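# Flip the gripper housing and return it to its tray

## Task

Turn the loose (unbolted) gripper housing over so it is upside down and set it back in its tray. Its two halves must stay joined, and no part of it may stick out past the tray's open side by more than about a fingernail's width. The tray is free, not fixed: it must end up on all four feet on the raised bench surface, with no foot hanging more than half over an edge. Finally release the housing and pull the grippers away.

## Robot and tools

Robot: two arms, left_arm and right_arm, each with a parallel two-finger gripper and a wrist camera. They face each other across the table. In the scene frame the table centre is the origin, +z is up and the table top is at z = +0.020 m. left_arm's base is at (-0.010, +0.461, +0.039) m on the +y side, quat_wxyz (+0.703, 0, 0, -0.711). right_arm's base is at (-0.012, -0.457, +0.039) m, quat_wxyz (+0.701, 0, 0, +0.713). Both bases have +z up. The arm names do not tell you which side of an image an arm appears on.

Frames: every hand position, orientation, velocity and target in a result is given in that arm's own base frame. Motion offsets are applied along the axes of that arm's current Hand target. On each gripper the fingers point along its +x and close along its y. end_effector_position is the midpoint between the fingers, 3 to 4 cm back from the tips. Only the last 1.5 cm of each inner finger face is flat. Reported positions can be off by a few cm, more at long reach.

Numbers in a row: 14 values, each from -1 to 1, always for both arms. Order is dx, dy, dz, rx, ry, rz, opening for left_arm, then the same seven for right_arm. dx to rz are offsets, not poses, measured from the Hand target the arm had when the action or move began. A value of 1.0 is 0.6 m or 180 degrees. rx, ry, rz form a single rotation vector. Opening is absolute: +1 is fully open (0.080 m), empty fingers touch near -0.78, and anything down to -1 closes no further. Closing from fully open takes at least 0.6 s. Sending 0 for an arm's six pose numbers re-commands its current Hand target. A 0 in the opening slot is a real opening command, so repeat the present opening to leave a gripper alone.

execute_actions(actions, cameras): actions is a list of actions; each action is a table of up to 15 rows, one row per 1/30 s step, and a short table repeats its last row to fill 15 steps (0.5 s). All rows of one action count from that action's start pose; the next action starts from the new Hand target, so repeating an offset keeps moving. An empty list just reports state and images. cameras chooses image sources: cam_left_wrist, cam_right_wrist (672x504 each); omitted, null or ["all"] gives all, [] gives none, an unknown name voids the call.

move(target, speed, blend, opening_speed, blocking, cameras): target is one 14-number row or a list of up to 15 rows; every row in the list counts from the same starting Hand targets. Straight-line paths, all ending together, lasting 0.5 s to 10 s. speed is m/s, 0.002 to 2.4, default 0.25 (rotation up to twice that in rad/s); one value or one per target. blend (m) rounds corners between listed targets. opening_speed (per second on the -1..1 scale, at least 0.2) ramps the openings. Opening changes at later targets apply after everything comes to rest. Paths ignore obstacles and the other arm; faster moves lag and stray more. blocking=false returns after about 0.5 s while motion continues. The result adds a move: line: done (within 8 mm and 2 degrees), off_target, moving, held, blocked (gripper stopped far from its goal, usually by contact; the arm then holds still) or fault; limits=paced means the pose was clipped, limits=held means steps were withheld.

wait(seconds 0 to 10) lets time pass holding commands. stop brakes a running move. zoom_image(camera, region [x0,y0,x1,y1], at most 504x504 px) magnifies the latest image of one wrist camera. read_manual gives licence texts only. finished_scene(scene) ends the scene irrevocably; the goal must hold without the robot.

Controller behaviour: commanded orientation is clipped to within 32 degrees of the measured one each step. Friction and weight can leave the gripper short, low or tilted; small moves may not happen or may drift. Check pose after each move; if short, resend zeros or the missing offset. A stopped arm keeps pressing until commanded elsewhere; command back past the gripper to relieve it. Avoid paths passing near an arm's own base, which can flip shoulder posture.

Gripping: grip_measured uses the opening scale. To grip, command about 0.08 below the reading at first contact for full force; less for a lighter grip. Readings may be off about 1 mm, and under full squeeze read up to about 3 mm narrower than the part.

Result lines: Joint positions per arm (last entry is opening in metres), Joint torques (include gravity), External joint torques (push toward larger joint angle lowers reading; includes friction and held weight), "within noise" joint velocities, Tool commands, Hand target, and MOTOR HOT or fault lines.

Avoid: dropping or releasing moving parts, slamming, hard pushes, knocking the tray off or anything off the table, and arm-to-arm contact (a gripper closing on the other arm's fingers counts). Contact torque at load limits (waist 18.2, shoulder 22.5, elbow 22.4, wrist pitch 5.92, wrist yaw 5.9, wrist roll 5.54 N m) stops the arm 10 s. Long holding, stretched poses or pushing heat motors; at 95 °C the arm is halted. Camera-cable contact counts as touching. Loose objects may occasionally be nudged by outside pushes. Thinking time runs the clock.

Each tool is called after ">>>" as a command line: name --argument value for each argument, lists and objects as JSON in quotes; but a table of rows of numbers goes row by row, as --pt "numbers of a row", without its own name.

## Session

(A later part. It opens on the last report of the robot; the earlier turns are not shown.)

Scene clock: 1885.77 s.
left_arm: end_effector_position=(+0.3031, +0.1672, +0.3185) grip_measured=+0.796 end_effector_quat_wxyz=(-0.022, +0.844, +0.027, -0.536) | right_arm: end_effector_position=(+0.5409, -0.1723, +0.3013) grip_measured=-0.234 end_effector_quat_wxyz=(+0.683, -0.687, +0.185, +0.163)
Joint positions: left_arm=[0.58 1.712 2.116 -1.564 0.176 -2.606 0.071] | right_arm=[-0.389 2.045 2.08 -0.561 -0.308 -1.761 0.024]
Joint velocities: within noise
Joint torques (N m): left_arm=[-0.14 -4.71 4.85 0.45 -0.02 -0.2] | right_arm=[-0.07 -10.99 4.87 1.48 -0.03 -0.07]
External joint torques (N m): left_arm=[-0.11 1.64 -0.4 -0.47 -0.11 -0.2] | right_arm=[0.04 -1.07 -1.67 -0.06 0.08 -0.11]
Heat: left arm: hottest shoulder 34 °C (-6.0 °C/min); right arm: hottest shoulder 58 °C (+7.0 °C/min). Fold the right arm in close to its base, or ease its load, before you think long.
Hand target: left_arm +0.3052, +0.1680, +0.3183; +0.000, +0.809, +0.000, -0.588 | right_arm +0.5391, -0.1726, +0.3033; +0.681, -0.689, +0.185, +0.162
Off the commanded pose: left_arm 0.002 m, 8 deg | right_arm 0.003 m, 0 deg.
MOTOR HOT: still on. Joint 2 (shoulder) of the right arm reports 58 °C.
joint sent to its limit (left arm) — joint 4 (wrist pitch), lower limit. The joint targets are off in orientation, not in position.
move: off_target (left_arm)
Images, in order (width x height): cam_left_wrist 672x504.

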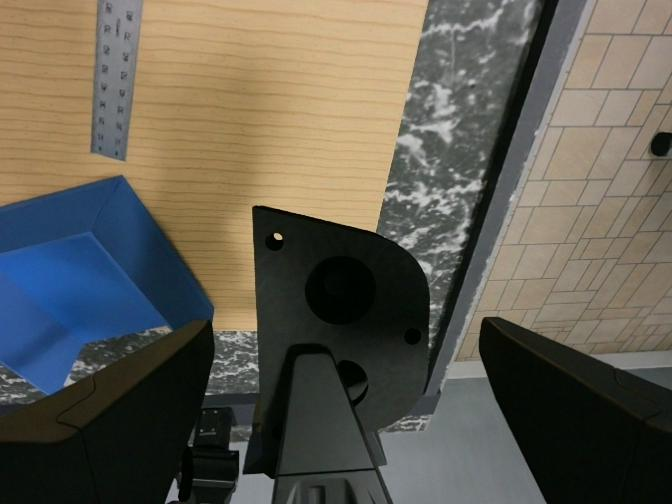

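>>> move --target '[0.053,-0.002,0,0,0,0,0.8,0,0,0,0,0,0,-0.36]' --speed 0.1

Scene clock: 1892.40 s.
left_arm: end_effector_position=(+0.3138, +0.1692, +0.2936) grip_measured=+0.796 end_effector_quat_wxyz=(-0.010, +0.825, +0.012, -0.564) | right_arm: end_effector_position=(+0.5409, -0.1723, +0.3013) grip_measured=-0.234 end_effector_quat_wxyz=(+0.683, -0.687, +0.185, +0.163)
Joint positions: left_arm=[0.566 1.769 2.096 -1.564 0.17 -2.607 0.071] | right_arm=[-0.389 2.045 2.08 -0.561 -0.308 -1.761 0.024]
Joint velocities: within noise
Joint torques (N m): left_arm=[-0.28 -5.06 3.21 0.35 -0.05 -0.11] | right_arm=[-0.08 -10.93 4.86 1.48 -0.04 -0.06]
External joint torques (N m): left_arm=[-0.32 1.78 -2.14 -0.45 -0.13 -0.11] | right_arm=[-0.1 -1.1 -1.63 -0.04 0.08 -0.1]
Heat: left arm: hottest shoulder 34 °C (-6.1 °C/min); right arm: hottest shoulder 58 °C (+6.1 °C/min). Fold the right arm in close to its base, or ease its load, before you think long.
Hand target: left_arm +0.3150, +0.1692, +0.2879; +0.000, +0.809, +0.000, -0.588 | right_arm +0.5391, -0.1726, +0.3033; +0.681, -0.689, +0.185, +0.162
Off the commanded pose: left_arm 0.006 m, 4 deg | right_arm 0.003 m, 0 deg.
MOTOR HOT: still on. Joint 2 (shoulder) of the right arm reports 58 °C.
joint sent to its limit (left arm) — joint 4 (wrist pitch), lower limit. The joint targets are off in orientation, not in position.
move: off_target (left_arm)

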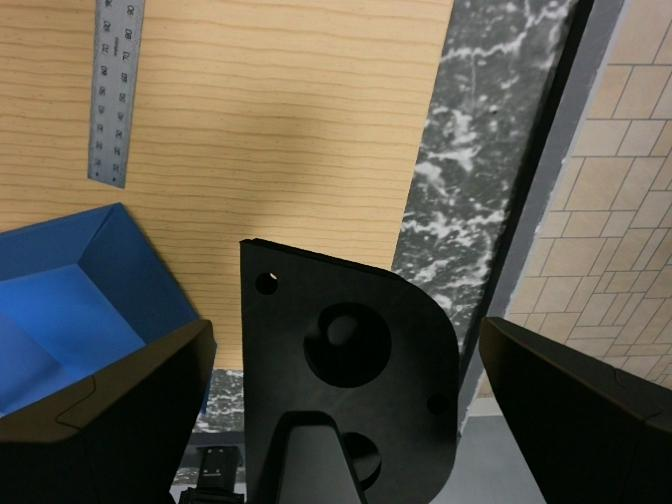

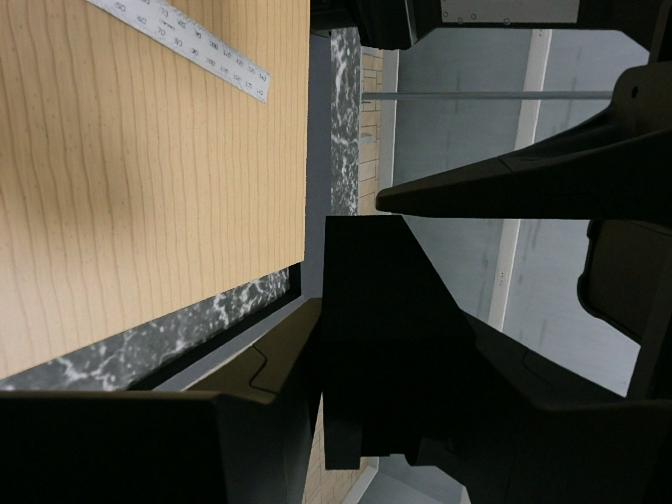

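>>> move --target '[0.028,0,0,0,0,0,0.8,0,0,0,0,0,0,-0.36]' --speed 0.08

Scene clock: 1906.33 s.
left_arm: end_effector_position=(+0.3186, +0.1691, +0.2784) grip_measured=+0.796 end_effector_quat_wxyz=(-0.004, +0.814, +0.002, -0.581) | right_arm: end_effector_position=(+0.5409, -0.1723, +0.3013) grip_measured=-0.234 end_effector_quat_wxyz=(+0.683, -0.687, +0.185, +0.163)
Joint positions: left_arm=[0.557 1.797 2.074 -1.56 0.166 -2.607 0.071] | right_arm=[-0.389 2.045 2.08 -0.561 -0.308 -1.761 0.024]
Joint velocities: within noise
Joint torques (N m): left_arm=[-0.33 -5.25 3.26 0.48 -0.05 -0.15] | right_arm=[-0.08 -11 4.88 1.47 -0.04 -0.07]
External joint torques (N m): left_arm=[-0.39 1.92 -2.16 -0.24 -0.13 -0.15] | right_arm=[-0.07 -1.03 -1.69 -0.07 0.08 -0.12]
Heat: left arm: hottest shoulder 34 °C (-3.0 °C/min); right arm: hottest shoulder 59 °C (+5.1 °C/min). Fold the right arm in close to its base, or ease its load, before you think long.
Hand target: left_arm +0.3202, +0.1692, +0.2720; +0.000, +0.809, +0.000, -0.588 | right_arm +0.5391, -0.1726, +0.3033; +0.681, -0.689, +0.185, +0.162
Off the commanded pose: left_arm 0.007 m, 1 deg | right_arm 0.003 m, 0 deg.
MOTOR HOT: still on. Joint 2 (shoulder) of the right arm reports 59 °C.
move: done

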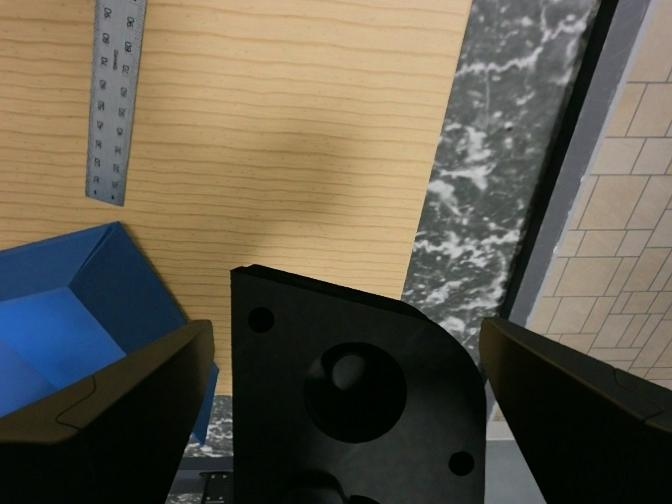

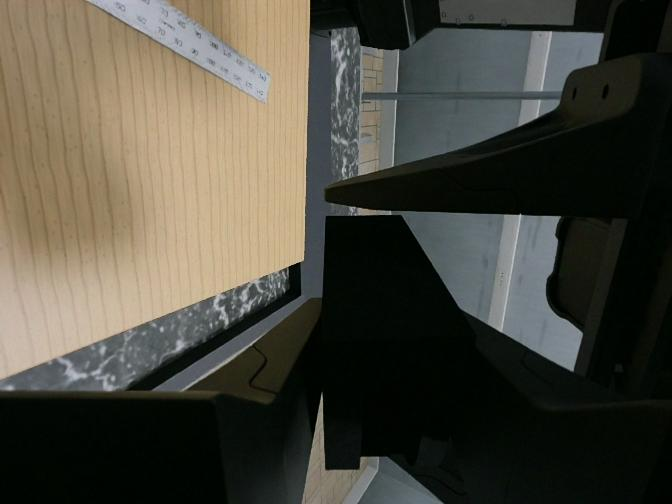

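>>> move --target '[0.0,0,-0.018,0,0,0,0.8,0,0,0,0,0,0,-0.36]' --speed 0.08 --cameras '["cam_left_wrist"]'

Scene clock: 1919.00 s.
left_arm: end_effector_position=(+0.3279, +0.1684, +0.2768) grip_measured=+0.796 end_effector_quat_wxyz=(-0.003, +0.813, +0.001, -0.582) | right_arm: end_effector_position=(+0.5409, -0.1723, +0.3013) grip_measured=-0.234 end_effector_quat_wxyz=(+0.683, -0.687, +0.185, +0.163)
Joint positions: left_arm=[0.54 1.83 2.11 -1.564 0.162 -2.623 0.071] | right_arm=[-0.389 2.045 2.08 -0.561 -0.308 -1.761 0.024]
Joint velocities: within noise
Joint torques (N m): left_arm=[-0.29 -5.33 5.13 0.28 -0.05 -0.2] | right_arm=[-0.06 -10.94 4.85 1.48 -0.05 -0.08]
External joint torques (N m): left_arm=[-0.31 2.1 -0.32 -0.46 -0.13 -0.2] | right_arm=[-0.13 -0.9 -1.75 -0.07 0.08 -0.12]
Heat: left arm: hottest shoulder 35 °C (-1.0 °C/min); right arm: hottest shoulder 60 °C (+4.0 °C/min). Fold the right arm in close to its base, or ease its load, before you think long.
Hand target: left_arm +0.3305, +0.1691, +0.2752; +0.000, +0.809, +0.000, -0.588 | right_arm +0.5391, -0.1726, +0.3033; +0.681, -0.689, +0.185, +0.162
Off the commanded pose: left_arm 0.003 m, 1 deg | right_arm 0.003 m, 0 deg.
MOTOR HOT: still on. Joint 2 (shoulder) of the right arm reports 60 °C.
joint sent to its limit (left arm) — joint 4 (wrist pitch), lower limit. The joint targets still meet the commanded pose.
move: done
Images, in order (width x height): cam_left_wrist 672x504.

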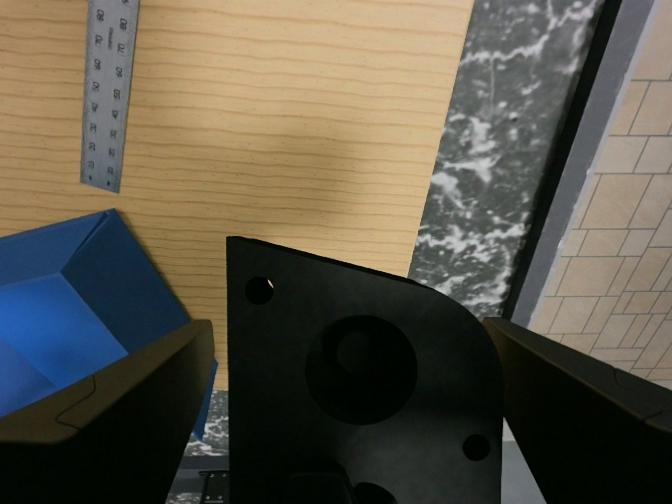

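>>> move --pt "0.0 -0.008 -0.004 0 0 0 0.8 0 0 0 0 0 0 -0.36" --pt "0.0 -0.008 -0.004 0 0 0 0.32 0 0 0 0 0 0 -0.36" --speed 0.08 --opening_speed 0.35

Scene clock: 1938.47 s.
left_arm: end_effector_position=(+0.3312, +0.1712, +0.2776) grip_measured=+0.353 end_effector_quat_wxyz=(-0.003, +0.815, +0.003, -0.579) | right_arm: end_effector_position=(+0.5408, -0.1726, +0.3013) grip_measured=-0.234 end_effector_quat_wxyz=(+0.683, -0.687, +0.186, +0.163)
Joint positions: left_arm=[0.542 1.844 2.131 -1.564 0.162 -2.623 0.051] | right_arm=[-0.389 2.045 2.08 -0.561 -0.308 -1.761 0.024]
Joint velocities: within noise
Joint torques (N m): left_arm=[0.42 -5.41 5.06 0.29 0.05 0.09] | right_arm=[-0.05 -10.94 4.86 1.48 -0.06 -0.07]
External joint torques (N m): left_arm=[0.41 2.17 -0.38 -0.44 -0.03 0.09] | right_arm=[-0.04 -1.03 -1.66 -0.05 0.06 -0.12]
Heat: left arm: hottest shoulder 35 °C (+1.0 °C/min); right arm: hottest shoulder 61 °C (+4.0 °C/min). Fold the right arm in close to its base, or ease its load, before you think long.
Hand target: left_arm +0.3328, +0.1739, +0.2760; +0.000, +0.809, +0.000, -0.588 | right_arm +0.5391, -0.1727, +0.3033; +0.681, -0.689, +0.186, +0.162
Off the commanded pose: left_arm 0.004 m, 1 deg | right_arm 0.003 m, 0 deg.
MOTOR HOT: still on. Joint 2 (shoulder) of the right arm reports 61 °C.
joint sent to its limit (left arm) — joint 4 (wrist pitch), lower limit. The joint targets still meet the commanded pose.
move: done

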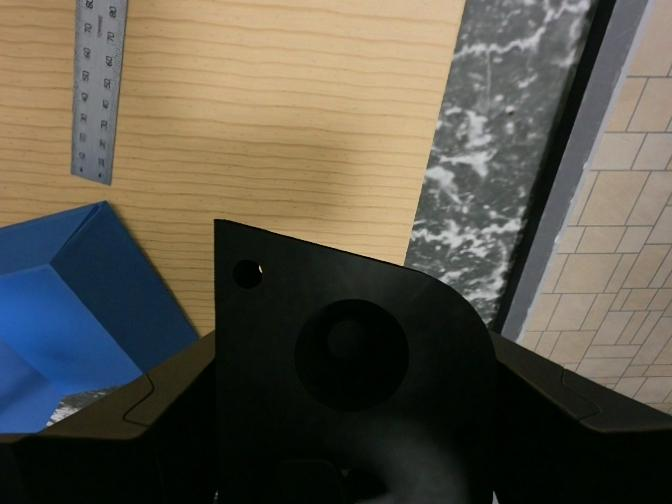

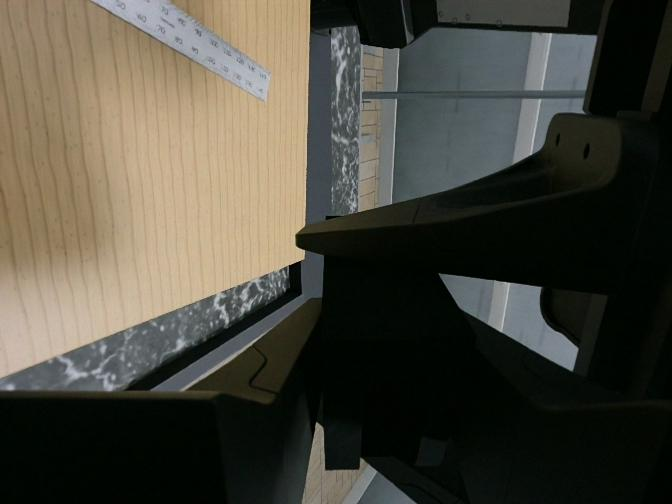

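>>> move --pt "0.0 0 0 0 0 0 0.5 0 0 0 0 0 0 -0.36" --pt "-0.013 0 0 0 0 0 0.5 0 0 0 0 0 0 -0.36" --pt "-0.013 0 0 0 0 0 0.27 0 0 0 0 0 0 -0.36" --speed 0.08 --opening_speed 0.35

Scene clock: 1950.73 s.
left_arm: end_effector_position=(+0.3309, +0.1727, +0.2795) grip_measured=+0.352 end_effector_quat_wxyz=(-0.004, +0.817, +0.006, -0.577) | right_arm: end_effector_position=(+0.5406, -0.1734, +0.3012) grip_measured=-0.234 end_effector_quat_wxyz=(+0.683, -0.687, +0.187, +0.162)
Joint positions: left_arm=[0.546 1.844 2.138 -1.564 0.162 -2.623 0.051] | right_arm=[-0.39 2.045 2.08 -0.561 -0.307 -1.761 0.024]
Joint velocities: within noise
Joint torques (N m): left_arm=[0.42 -7.07 5.09 0.3 0.1 0.1] | right_arm=[0.11 -10.95 4.89 1.48 -0.09 -0.07]
External joint torques (N m): left_arm=[0.43 0.43 -0.31 -0.43 0.02 0.1] | right_arm=[0.21 -1.23 -1.52 -0.01 0.02 -0.12]
Heat: left arm: hottest shoulder 34 °C (+0.0 °C/min); right arm: hottest shoulder 62 °C (+4.0 °C/min). Fold the right arm in close to its base, or ease its load, before you think long.
Hand target: left_arm +0.3304, +0.1739, +0.2834; +0.000, +0.809, +0.000, -0.588 | right_arm +0.5391, -0.1726, +0.3033; +0.681, -0.689, +0.186, +0.162
Off the commanded pose: left_arm 0.004 m, 2 deg | right_arm 0.003 m, 0 deg.
MOTOR HOT: still on. Joint 2 (shoulder) of the right arm reports 62 °C.
joint sent to its limit (left arm) — joint 4 (wrist pitch), lower limit. The joint targets still meet the commanded pose.
move: done

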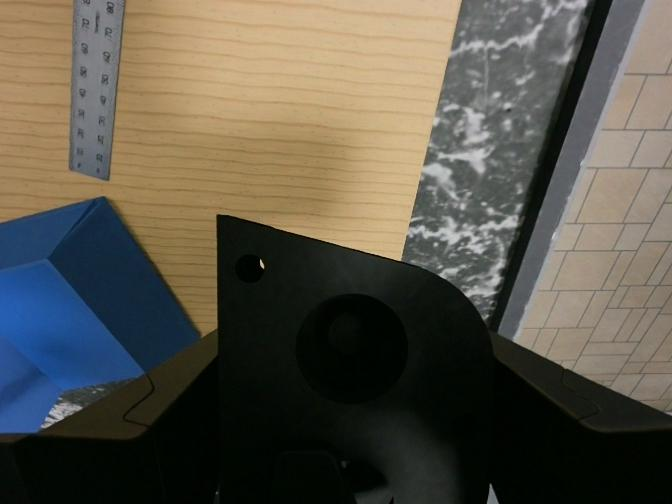

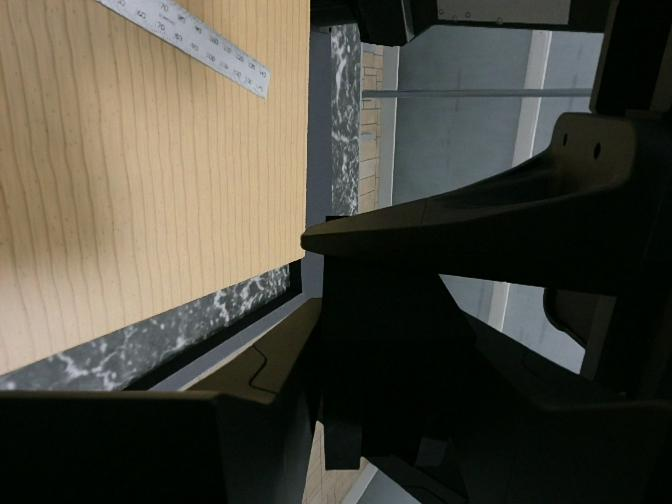

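>>> move --pt "0.0 0 0 0 0 0 0.5 0 0 0 0 0 0 -0.36" --pt "-0.012 0 0 0 0 0 0.5 0 0 0 0 0 0 -0.36" --pt "-0.012 0 0 0 0 0 0.27 0 0 0 0 0 0 -0.36" --speed 0.08 --opening_speed 0.35

Scene clock: 1961.23 s.
left_arm: end_effector_position=(+0.3300, +0.1734, +0.2835) grip_measured=+0.353 end_effector_quat_wxyz=(-0.005, +0.820, +0.009, -0.572) | right_arm: end_effector_position=(+0.5404, -0.1741, +0.3012) grip_measured=-0.234 end_effector_quat_wxyz=(+0.683, -0.687, +0.187, +0.162)
Joint positions: left_arm=[0.55 1.839 2.145 -1.564 0.163 -2.623 0.051] | right_arm=[-0.392 2.045 2.08 -0.561 -0.306 -1.761 0.024]
Joint velocities: within noise
Joint torques (N m): left_arm=[0.46 -7.87 5.05 0.32 0.11 0.08] | right_arm=[0.19 -10.95 4.85 1.48 -0.11 -0.06]
External joint torques (N m): left_arm=[0.45 -0.41 -0.35 -0.45 0.02 0.09] | right_arm=[0.2 -0.95 -1.72 -0.05 0.01 -0.11]
Heat: left arm: hottest shoulder 34 °C (+0.0 °C/min); right arm: hottest shoulder 62 °C (+3.0 °C/min). Fold the right arm in close to its base, or ease its load, before you think long.
Hand target: left_arm +0.3281, +0.1740, +0.2903; +0.000, +0.809, +0.000, -0.588 | right_arm +0.5391, -0.1727, +0.3033; +0.681, -0.689, +0.186, +0.162
Off the commanded pose: left_arm 0.007 m, 2 deg | right_arm 0.003 m, 0 deg.
MOTOR HOT: still on. Joint 2 (shoulder) of the right arm reports 62 °C.
joint sent to its limit (left arm) — joint 4 (wrist pitch), lower limit. The joint targets are off in orientation, not in position.
move: done

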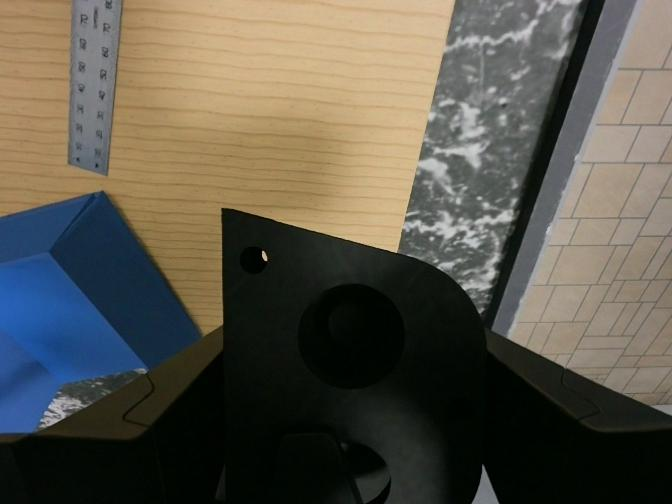

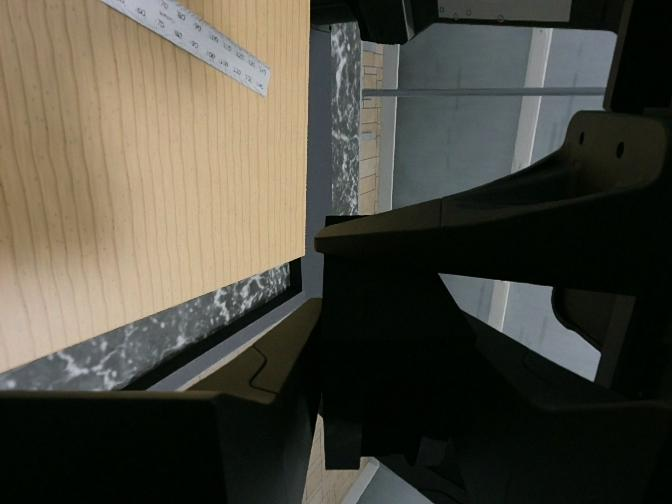

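>>> move --pt "0 0 0 0 0 0 0.24 0 0 0 0 0 0 -0.36" --pt "0 0 0 0 0 0 0.24 0 0 0 0 0 0 0.45" --pt "0 0 0 0 0 0 0.24 -0.2 0 0 0 0 0 0.45" --pt "0 0 0 0 0 0 0.24 -0.45 0 0 0 0 0 0.45" --speed 0.12 --opening_speed 0.4

Scene clock: 1974.83 s.
left_arm: end_effector_position=(+0.3299, +0.1737, +0.2836) grip_measured=+0.353 end_effector_quat_wxyz=(-0.005, +0.820, +0.009, -0.572) | right_arm: end_effector_position=(+0.3040, -0.1648, +0.4265) grip_measured=+0.447 end_effector_quat_wxyz=(+0.684, -0.685, +0.191, +0.165)
Joint positions: left_arm=[0.551 1.839 2.145 -1.564 0.164 -2.623 0.051] | right_arm=[-0.746 1.484 2.001 -1.149 -0.602 -1.975 0.055]
Joint velocities: within noise
Joint torques (N m): left_arm=[0.35 -7.87 5.05 0.32 0.09 0.08] | right_arm=[-0.26 -5.39 5.3 1.22 -0.44 -0.11]
External joint torques (N m): left_arm=[0.28 -0.44 -0.34 -0.44 0.02 0.08] | right_arm=[-0.3 -0.97 0.2 -0.16 -0.2 -0.16]
Heat: left arm: hottest shoulder 35 °C (+0.0 °C/min); right arm: hottest shoulder 62 °C (+2.0 °C/min). Fold the right arm in close to its base, or ease its load, before you think long.
Hand target: left_arm +0.3282, +0.1740, +0.2902; +0.000, +0.809, +0.000, -0.588 | right_arm +0.3018, -0.1631, +0.4316; +0.681, -0.689, +0.186, +0.162
Off the commanded pose: left_arm 0.007 m, 2 deg | right_arm 0.006 m, 1 deg.
MOTOR HOT: still on. Joint 2 (shoulder) of the right arm reports 62 °C.
joint sent to its limit (left arm) — joint 4 (wrist pitch), lower limit. The joint targets are off in orientation, not in position.
move: done

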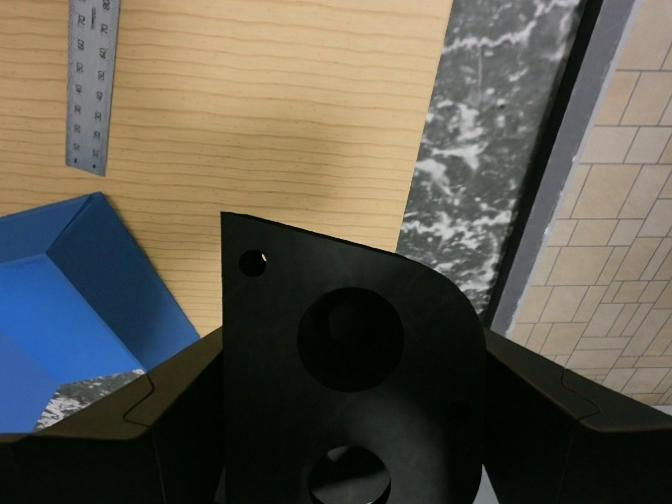

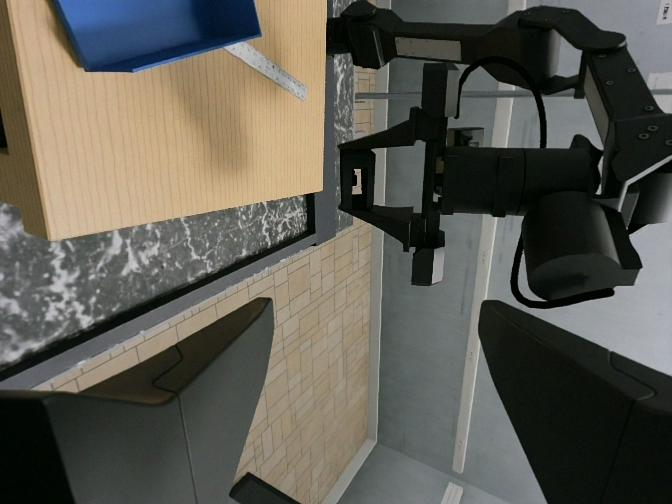

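>>> move --pt "-0.031 0 0.095 0.5 0 0 0.24 -0.124 0.124 0.046 0 0 0 0.45" --pt "-0.031 0 0.095 1 0 0 0.24 -0.124 0.124 0.046 0 0 0 0.45" --speed 0.3

Scene clock: 2018.43 s.
left_arm: end_effector_position=(+0.2714, +0.1747, +0.2893) grip_measured=+0.353 end_effector_quat_wxyz=(+0.821, +0.007, +0.571, +0.011) | right_arm: end_effector_position=(+0.2030, -0.1349, +0.4011) grip_measured=+0.447 end_effector_quat_wxyz=(+0.681, -0.689, +0.188, +0.162)
Joint positions: left_arm=[0.662 1.649 1.942 -1.564 0.194 0.627 0.051] | right_arm=[-1.068 1.178 1.704 -1.336 -0.848 -2.26 0.055]
Joint velocities: within noise
Joint torques (N m): left_arm=[0.39 -6.61 3.35 0.38 0.11 0.17] | right_arm=[-0.26 -2.95 3.38 0.98 -0.58 -0.06]
External joint torques (N m): left_arm=[0.38 -0.45 -2.17 -0.43 -0.04 0.17] | right_arm=[-0.26 -1.02 -1.46 -0.18 -0.21 -0.11]
Heat: left arm: hottest shoulder 36 °C (+2.0 °C/min); right arm: hottest shoulder 45 °C (-17.2 °C/min).
Hand target: left_arm +0.2682, +0.1739, +0.2903; +0.809, +0.000, +0.588, +0.000 | right_arm +0.2019, -0.1330, +0.4011; +0.681, -0.689, +0.186, +0.162
Off the commanded pose: left_arm 0.003 m, 3 deg | right_arm 0.002 m, 0 deg.
MOTOR HOT: cleared for the motors of the right arm.
joint sent to its limit (left arm) — joint 4 (wrist pitch), lower limit. The joint targets are off in orientation, not in position.
move: off_target (left_arm)

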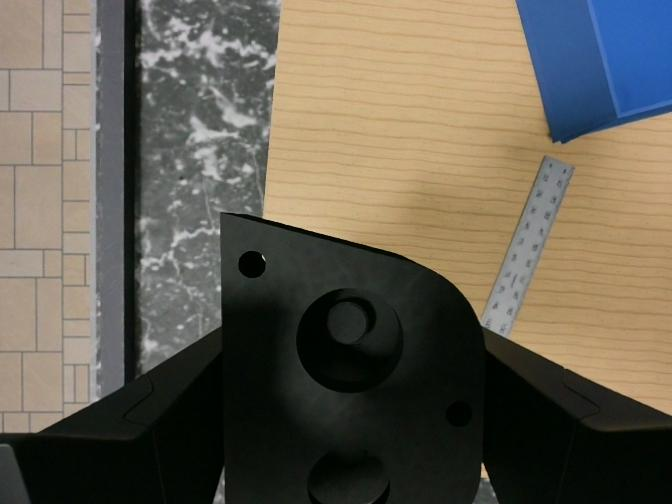

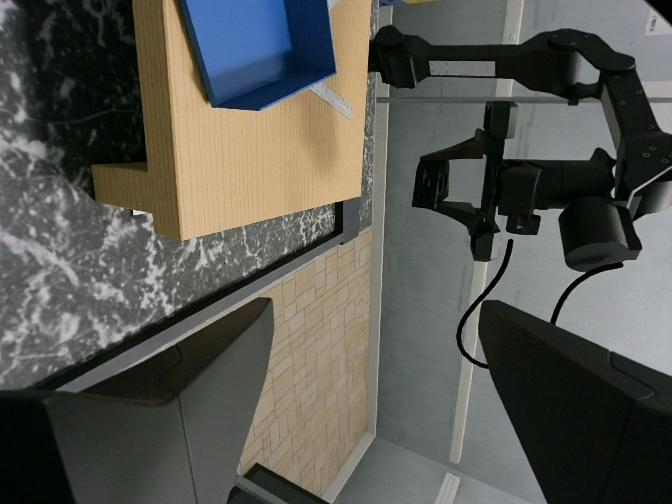

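>>> move --target '[0.1455,-0.2225,0.2197,-0.0925,0,0.03,0.24,0,0,0,0,0,0,0.45]' --speed 0.15

Scene clock: 2080.77 s.
left_arm: end_effector_position=(+0.4178, +0.0394, +0.2500) grip_measured=+0.353 end_effector_quat_wxyz=(+0.800, -0.089, +0.580, +0.120) | right_arm: end_effector_position=(+0.2030, -0.1349, +0.4011) grip_measured=+0.447 end_effector_quat_wxyz=(+0.681, -0.689, +0.188, +0.162)
Joint positions: left_arm=[0.07 1.992 2.217 -1.487 -0.068 -0.221 0.051] | right_arm=[-1.068 1.178 1.704 -1.336 -0.848 -2.26 0.055]
Joint velocities: within noise
Joint torques (N m): left_arm=[0.11 -6.71 5.48 0.45 -0.22 -0.12] | right_arm=[-0.3 -2.98 3.42 0.98 -0.59 -0.05]
External joint torques (N m): left_arm=[0.1 2.15 -0.22 -0.41 -0.16 -0.12] | right_arm=[-0.28 -0.94 -1.49 -0.19 -0.22 -0.09]
Heat: left arm: hottest shoulder 36 °C (+0.0 °C/min); right arm: hottest shoulder 37 °C (-7.0 °C/min).
Hand target: left_arm +0.4205, +0.0404, +0.2478; +0.799, -0.089, +0.581, +0.123 | right_arm +0.2019, -0.1330, +0.4011; +0.681, -0.689, +0.186, +0.162
Off the commanded pose: left_arm 0.004 m, 0 deg | right_arm 0.002 m, 0 deg.
move: done

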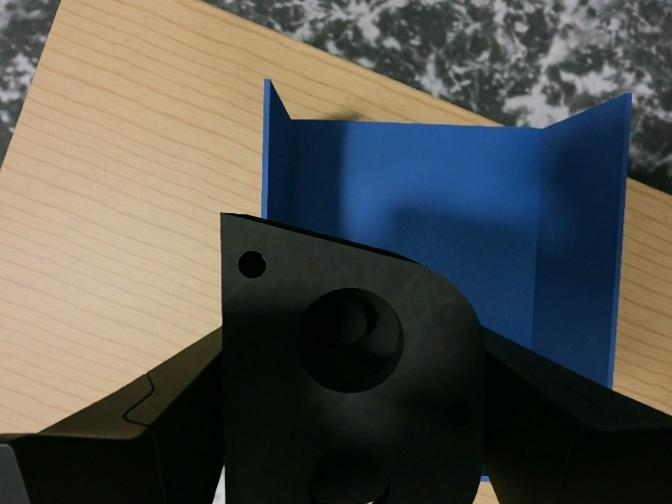

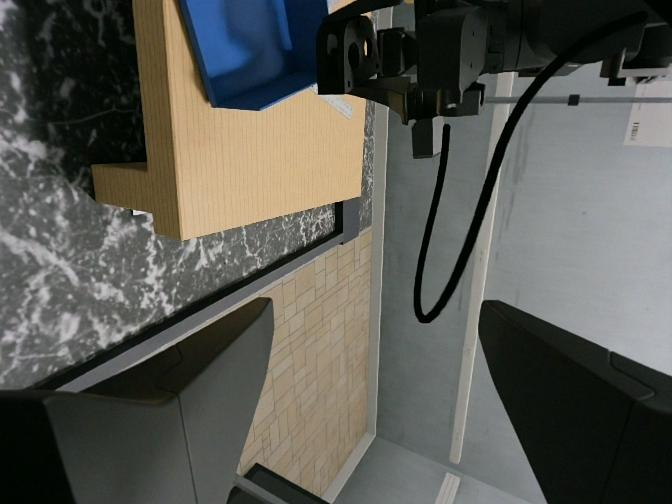

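>>> move --target '[0.0062,-0.0567,0.019,0,0,0,0.24,0,0,0,0,0,0,0.45]' --speed 0.12

Scene clock: 2121.47 s.
left_arm: end_effector_position=(+0.4385, +0.0111, +0.2498) grip_measured=+0.353 end_effector_quat_wxyz=(+0.806, -0.090, +0.573, +0.119) | right_arm: end_effector_position=(+0.2030, -0.1349, +0.4011) grip_measured=+0.447 end_effector_quat_wxyz=(+0.681, -0.689, +0.188, +0.162)
Joint positions: left_arm=[-0.006 2.082 2.349 -1.516 -0.091 -0.292 0.051] | right_arm=[-1.068 1.178 1.704 -1.336 -0.848 -2.26 0.055]
Joint velocities: within noise
Joint torques (N m): left_arm=[0.18 -7.14 5.4 0.64 -0.24 -0.14] | right_arm=[-0.29 -2.95 3.43 0.98 -0.58 -0.06]
External joint torques (N m): left_arm=[0.11 2.3 -0.24 -0.24 -0.15 -0.14] | right_arm=[-0.29 -0.95 -1.44 -0.18 -0.21 -0.1]
Heat: left arm: hottest shoulder 38 °C (+2.0 °C/min); right arm: hottest elbow 36 °C (-1.0 °C/min).
Hand target: left_arm +0.4422, +0.0116, +0.2479; +0.799, -0.089, +0.581, +0.123 | right_arm +0.2019, -0.1330, +0.4011; +0.681, -0.689, +0.186, +0.162
Off the commanded pose: left_arm 0.004 m, 1 deg | right_arm 0.002 m, 0 deg.
joint sent to its limit (left arm) — joint 3 (elbow), upper limit, where the elbow is as straight as it goes. The joint targets still meet the commanded pose.
move: done

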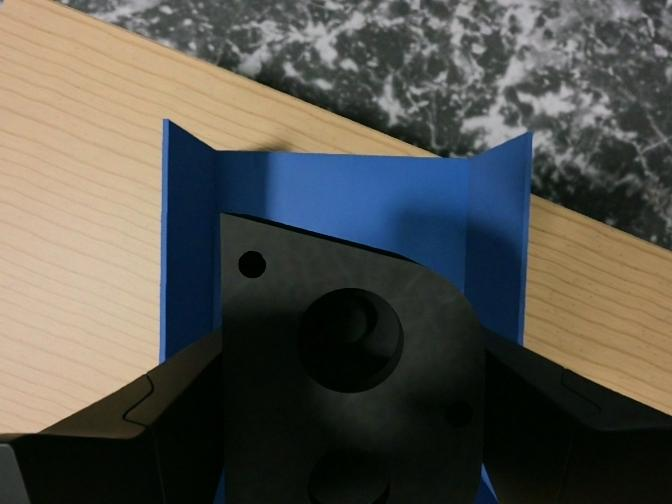

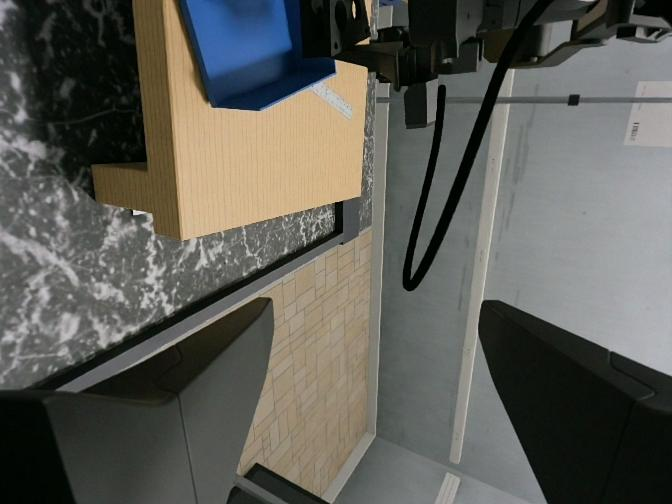

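>>> move --target '[0.083,0,-0.018,0,0.047,0,0.24,0,0,0,0,0,0,0.45]' --speed 0.1

Scene clock: 2143.27 s.
left_arm: end_effector_position=(+0.4446, +0.0121, +0.1998) grip_measured=+0.353 end_effector_quat_wxyz=(+0.759, -0.098, +0.633, +0.116) | right_arm: end_effector_position=(+0.2030, -0.1349, +0.4011) grip_measured=+0.447 end_effector_quat_wxyz=(+0.681, -0.689, +0.188, +0.162)
Joint positions: left_arm=[0.01 2.196 2.35 -1.553 -0.05 -0.292 0.051] | right_arm=[-1.068 1.178 1.704 -1.336 -0.848 -2.26 0.055]
Joint velocities: within noise
Joint torques (N m): left_arm=[0.39 -7.99 5.24 0.22 0.04 0.14] | right_arm=[-0.33 -2.97 3.41 0.97 -0.58 -0.07]
External joint torques (N m): left_arm=[0.31 2.24 -0.43 -0.41 0.1 0.14] | right_arm=[-0.32 -0.92 -1.48 -0.18 -0.21 -0.11]
Heat: left arm: hottest shoulder 39 °C (+3.0 °C/min); right arm: hottest shoulder 35 °C (-1.0 °C/min).
Hand target: left_arm +0.4470, +0.0132, +0.1973; +0.754, -0.098, +0.639, +0.116 | right_arm +0.2019, -0.1330, +0.4011; +0.681, -0.689, +0.186, +0.162
Off the commanded pose: left_arm 0.004 m, 1 deg | right_arm 0.002 m, 0 deg.
joint sent to its limit (left arm) — joint 3 (elbow), upper limit, where the elbow is as straight as it goes. The joint targets still meet the commanded pose.
move: done

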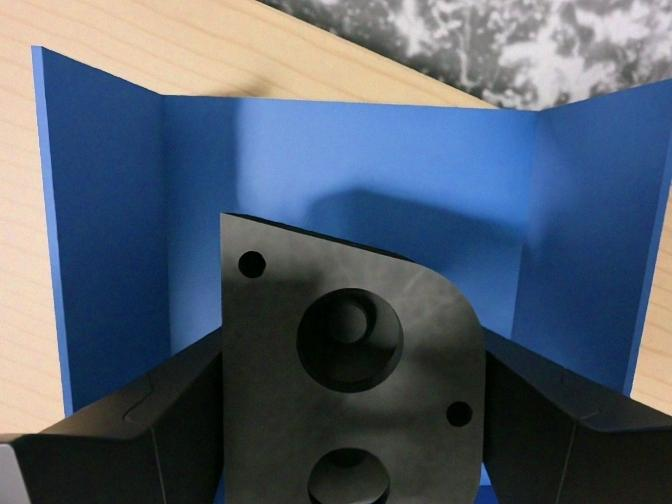

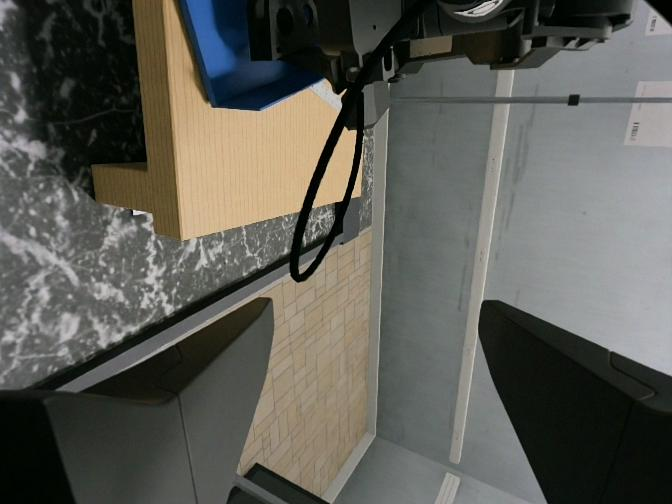

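>>> move --target '[0.041,0,-0.0077,0,0,0,0.24,0,0,0,0,0,0,0.45]' --speed 0.05

Scene clock: 2157.47 s.
left_arm: end_effector_position=(+0.4485, +0.0120, +0.1747) grip_measured=+0.353 end_effector_quat_wxyz=(+0.757, -0.098, +0.635, +0.116) | right_arm: end_effector_position=(+0.2030, -0.1349, +0.4011) grip_measured=+0.447 end_effector_quat_wxyz=(+0.681, -0.689, +0.188, +0.162)
Joint positions: left_arm=[0.01 2.173 2.209 -1.439 -0.049 -0.292 0.051] | right_arm=[-1.068 1.178 1.704 -1.336 -0.848 -2.26 0.055]
Joint velocities: within noise
Joint torques (N m): left_arm=[0.41 -9.73 3.02 0.47 0 0.12] | right_arm=[-0.31 -2.99 3.41 0.98 -0.57 -0.06]
External joint torques (N m): left_arm=[0.45 0.59 -2.86 -0.13 0.05 0.12] | right_arm=[-0.31 -0.94 -1.45 -0.16 -0.21 -0.1]
Heat: left arm: hottest shoulder 40 °C (+3.0 °C/min); right arm: hottest elbow 35 °C (-1.0 °C/min).
Hand target: left_arm +0.4465, +0.0131, +0.1722; +0.754, -0.098, +0.639, +0.116 | right_arm +0.2019, -0.1330, +0.4011; +0.681, -0.689, +0.186, +0.162
Off the commanded pose: left_arm 0.003 m, 0 deg | right_arm 0.002 m, 0 deg.
move: done

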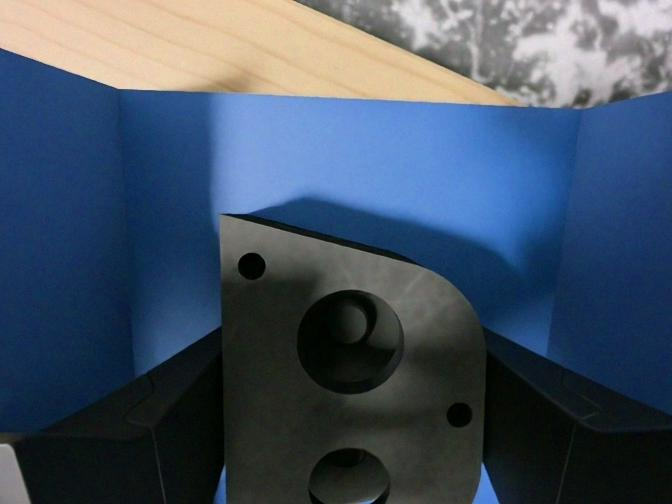

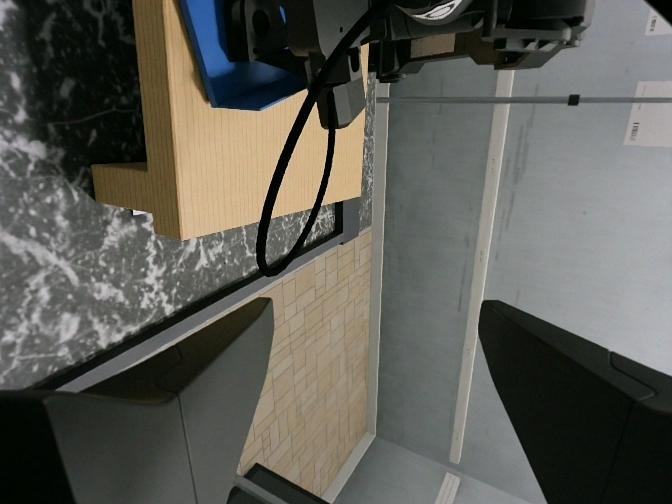

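>>> move --target '[0.010,0,-0.002,0,0,0,0.24,0,0,0,0,0,0,0.45]' --speed 0.03

>>> zoom_image --camera "cam_right_wrist" --region '[180, 0, 400, 130]'

Scene clock: 2164.47 s.
left_arm: end_effector_position=(+0.4482, +0.0119, +0.1736) grip_measured=+0.353 end_effector_quat_wxyz=(+0.761, -0.099, +0.631, +0.115) | right_arm: end_effector_position=(+0.2030, -0.1349, +0.4011) grip_measured=+0.447 end_effector_quat_wxyz=(+0.681, -0.689, +0.188, +0.162)
Joint positions: left_arm=[0.01 2.154 2.172 -1.409 -0.049 -0.292 0.051] | right_arm=[-1.068 1.178 1.704 -1.336 -0.848 -2.26 0.055]
Joint velocities: within noise
Joint torques (N m): left_arm=[0.33 -8.67 2.75 0.52 -0.01 0.11] | right_arm=[-0.29 -2.96 3.38 0.98 -0.57 -0.07]
External joint torques (N m): left_arm=[0.31 1.55 -3.18 -0.13 0.04 0.11] | right_arm=[-0.29 -0.94 -1.51 -0.18 -0.2 -0.11]
Heat: left arm: hottest shoulder 42 °C (+5.0 °C/min); right arm: hottest elbow 35 °C (-1.0 °C/min).
Hand target: left_arm +0.4464, +0.0130, +0.1661; +0.754, -0.098, +0.639, +0.116 | right_arm +0.2019, -0.1330, +0.4011; +0.681, -0.689, +0.186, +0.162
Off the commanded pose: left_arm 0.008 m, 1 deg | right_arm 0.002 m, 0 deg.
move: done

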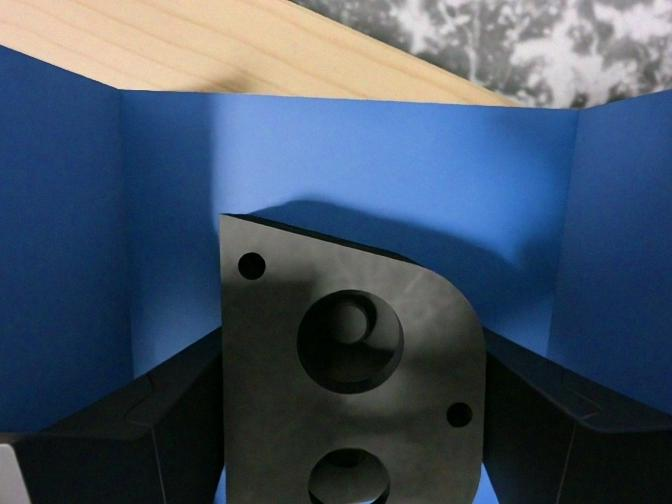

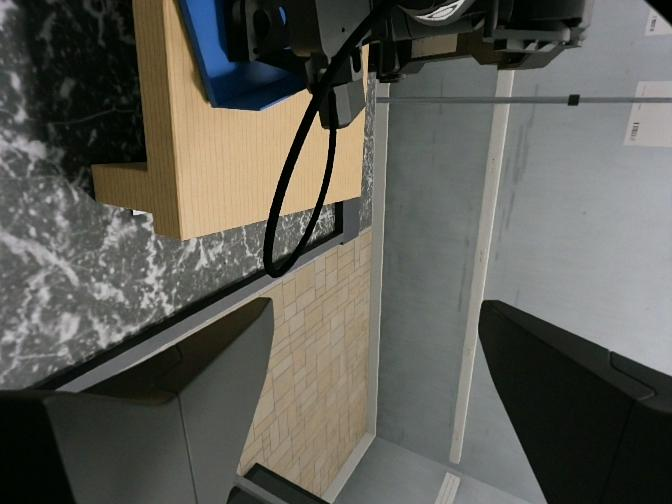

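Scaled by 2.291 from the camera's 672x504 image, which has a finer 960x720 frame.

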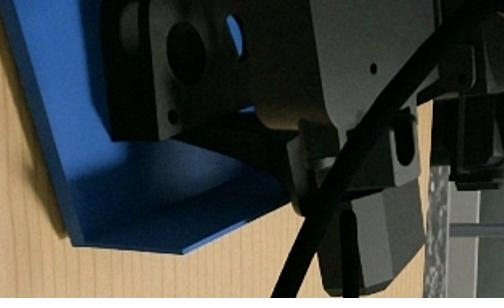

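>>> move --pt "-0.010 0 0.002 0 0 0 0.24 0 0 0 0 0 0 0.45" --pt "-0.010 0 0.002 0 0 0 0.55 0 0 0 0 0 0 0.45" --speed 0.03 --opening_speed 0.25

Scene clock: 2179.30 s.
left_arm: end_effector_position=(+0.4444, +0.0118, +0.1758) grip_measured=+0.546 end_effector_quat_wxyz=(+0.757, -0.099, +0.636, +0.116) | right_arm: end_effector_position=(+0.2030, -0.1349, +0.4011) grip_measured=+0.447 end_effector_quat_wxyz=(+0.681, -0.689, +0.188, +0.162)
Joint positions: left_arm=[0.01 2.154 2.183 -1.434 -0.049 -0.292 0.06] | right_arm=[-1.068 1.178 1.704 -1.336 -0.848 -2.26 0.055]
Joint velocities: within noise
Joint torques (N m): left_arm=[0.42 -7.72 5.42 0.22 -0.02 0.12] | right_arm=[-0.32 -2.96 3.42 0.99 -0.59 -0.05]
External joint torques (N m): left_arm=[0.3 2.5 -0.49 -0.41 0.04 0.12] | right_arm=[-0.32 -0.97 -1.42 -0.16 -0.23 -0.1]
Heat: left arm: hottest shoulder 42 °C (+4.0 °C/min); right arm: hottest elbow 35 °C (-1.0 °C/min).
Hand target: left_arm +0.4465, +0.0131, +0.1723; +0.754, -0.098, +0.639, +0.116 | right_arm +0.2019, -0.1330, +0.4011; +0.681, -0.689, +0.186, +0.162
Off the commanded pose: left_arm 0.004 m, 0 deg | right_arm 0.002 m, 0 deg.
move: done

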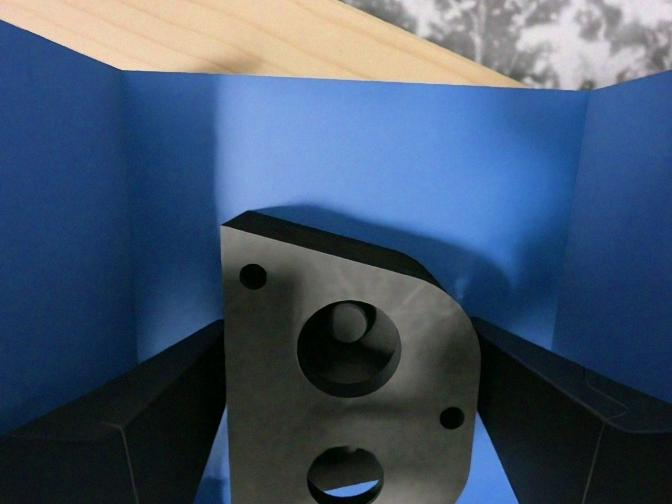

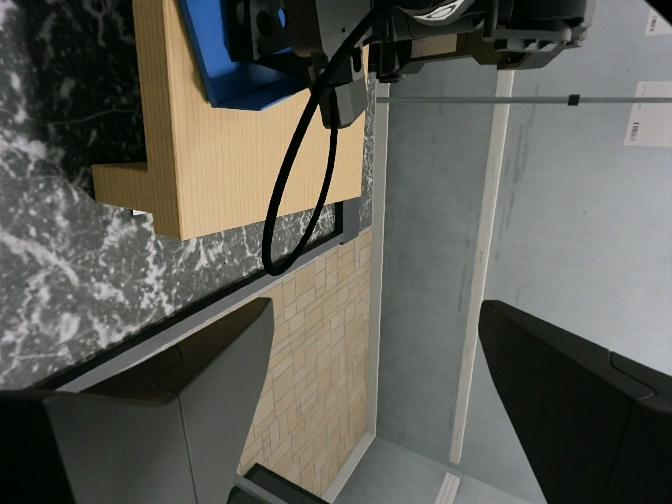

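>>> move --pt "-0.065 0 0.013 0 0 0 0.55 0 0 0 0 0 0 0.45" --pt "-0.15 0 0.015 0 -0.055 0 0.55 0 0 0 0 0 0 0.45" --speed 0.08

Scene clock: 2186.90 s.
left_arm: end_effector_position=(+0.4409, +0.0120, +0.2544) grip_measured=+0.546 end_effector_quat_wxyz=(+0.813, -0.088, +0.562, +0.121) | right_arm: end_effector_position=(+0.2030, -0.1349, +0.4011) grip_measured=+0.447 end_effector_quat_wxyz=(+0.681, -0.689, +0.188, +0.162)
Joint positions: left_arm=[-0.007 2.075 2.351 -1.5 -0.099 -0.291 0.06] | right_arm=[-1.068 1.178 1.704 -1.336 -0.848 -2.26 0.055]
Joint velocities: within noise
Joint torques (N m): left_arm=[-0.24 -9.77 5.18 0.68 -0.27 -0.13] | right_arm=[-0.27 -2.94 3.43 0.98 -0.58 -0.06]
External joint torques (N m): left_arm=[-0.17 -0.37 -0.47 -0.25 -0.2 -0.14] | right_arm=[-0.26 -0.87 -1.46 -0.17 -0.21 -0.1]
Heat: left arm: hottest shoulder 42 °C (+4.0 °C/min); right arm: hottest elbow 35 °C (-1.0 °C/min).
Hand target: left_arm +0.4408, +0.0112, +0.2623; +0.806, -0.088, +0.571, +0.124 | right_arm +0.2019, -0.1330, +0.4011; +0.681, -0.689, +0.186, +0.162
Off the commanded pose: left_arm 0.008 m, 1 deg | right_arm 0.002 m, 0 deg.
joint sent to its limit (left arm) — joint 3 (elbow), upper limit, where the elbow is as straight as it goes. The joint targets are off in orientation, not in position.
move: done

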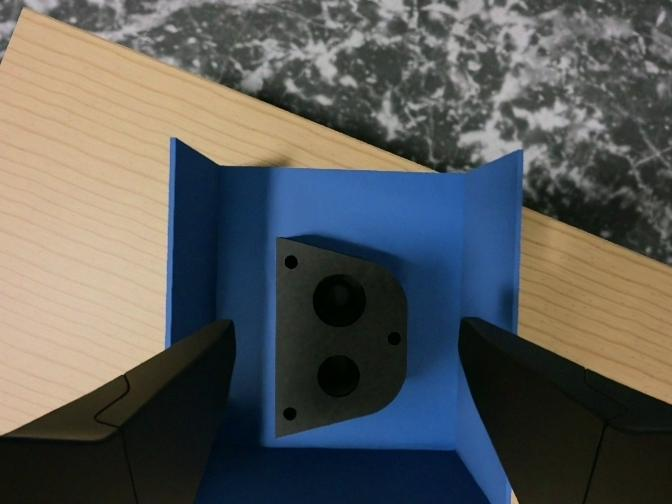

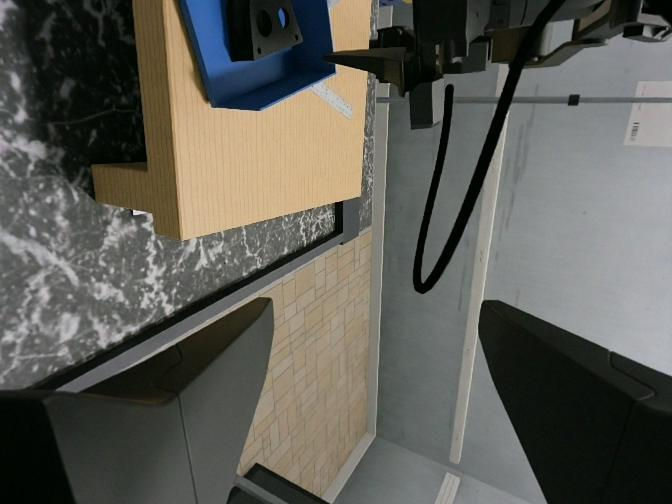

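>>> zoom_image --camera "cam_left_wrist" --region '[380, 110, 580, 250]'

>>> zoom_image --camera "cam_right_wrist" --region '[130, 0, 380, 160]'

>>> zoom_image --camera "cam_left_wrist" --region '[230, 210, 470, 460]'

Scaled by 2.520 from the camera's 672x504 image, which has a finer 960x720 frame.

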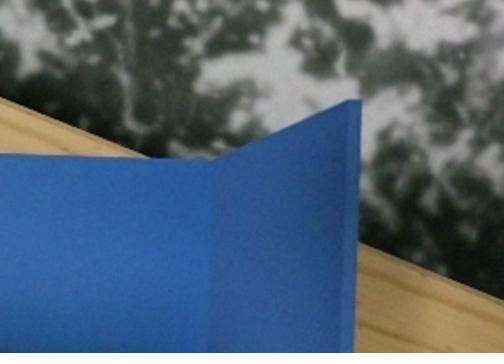

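Scaled by 2.016 from the camera's 672x504 image, which has a finer 960x720 frame.

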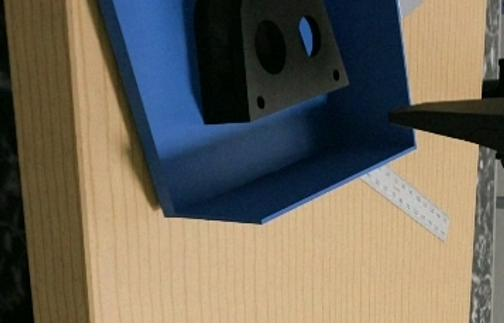

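Scaled by 2.016 from the camera's 672x504 image, which has a finer 960x720 frame.

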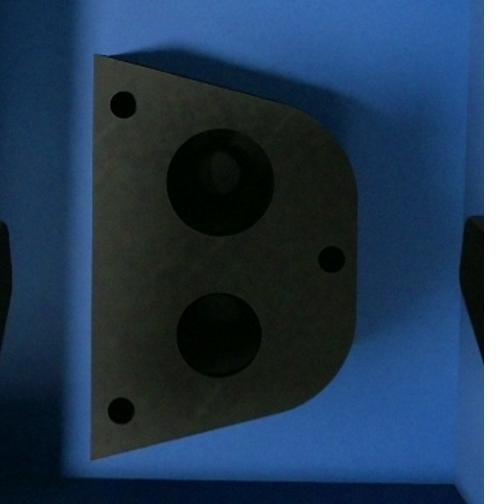

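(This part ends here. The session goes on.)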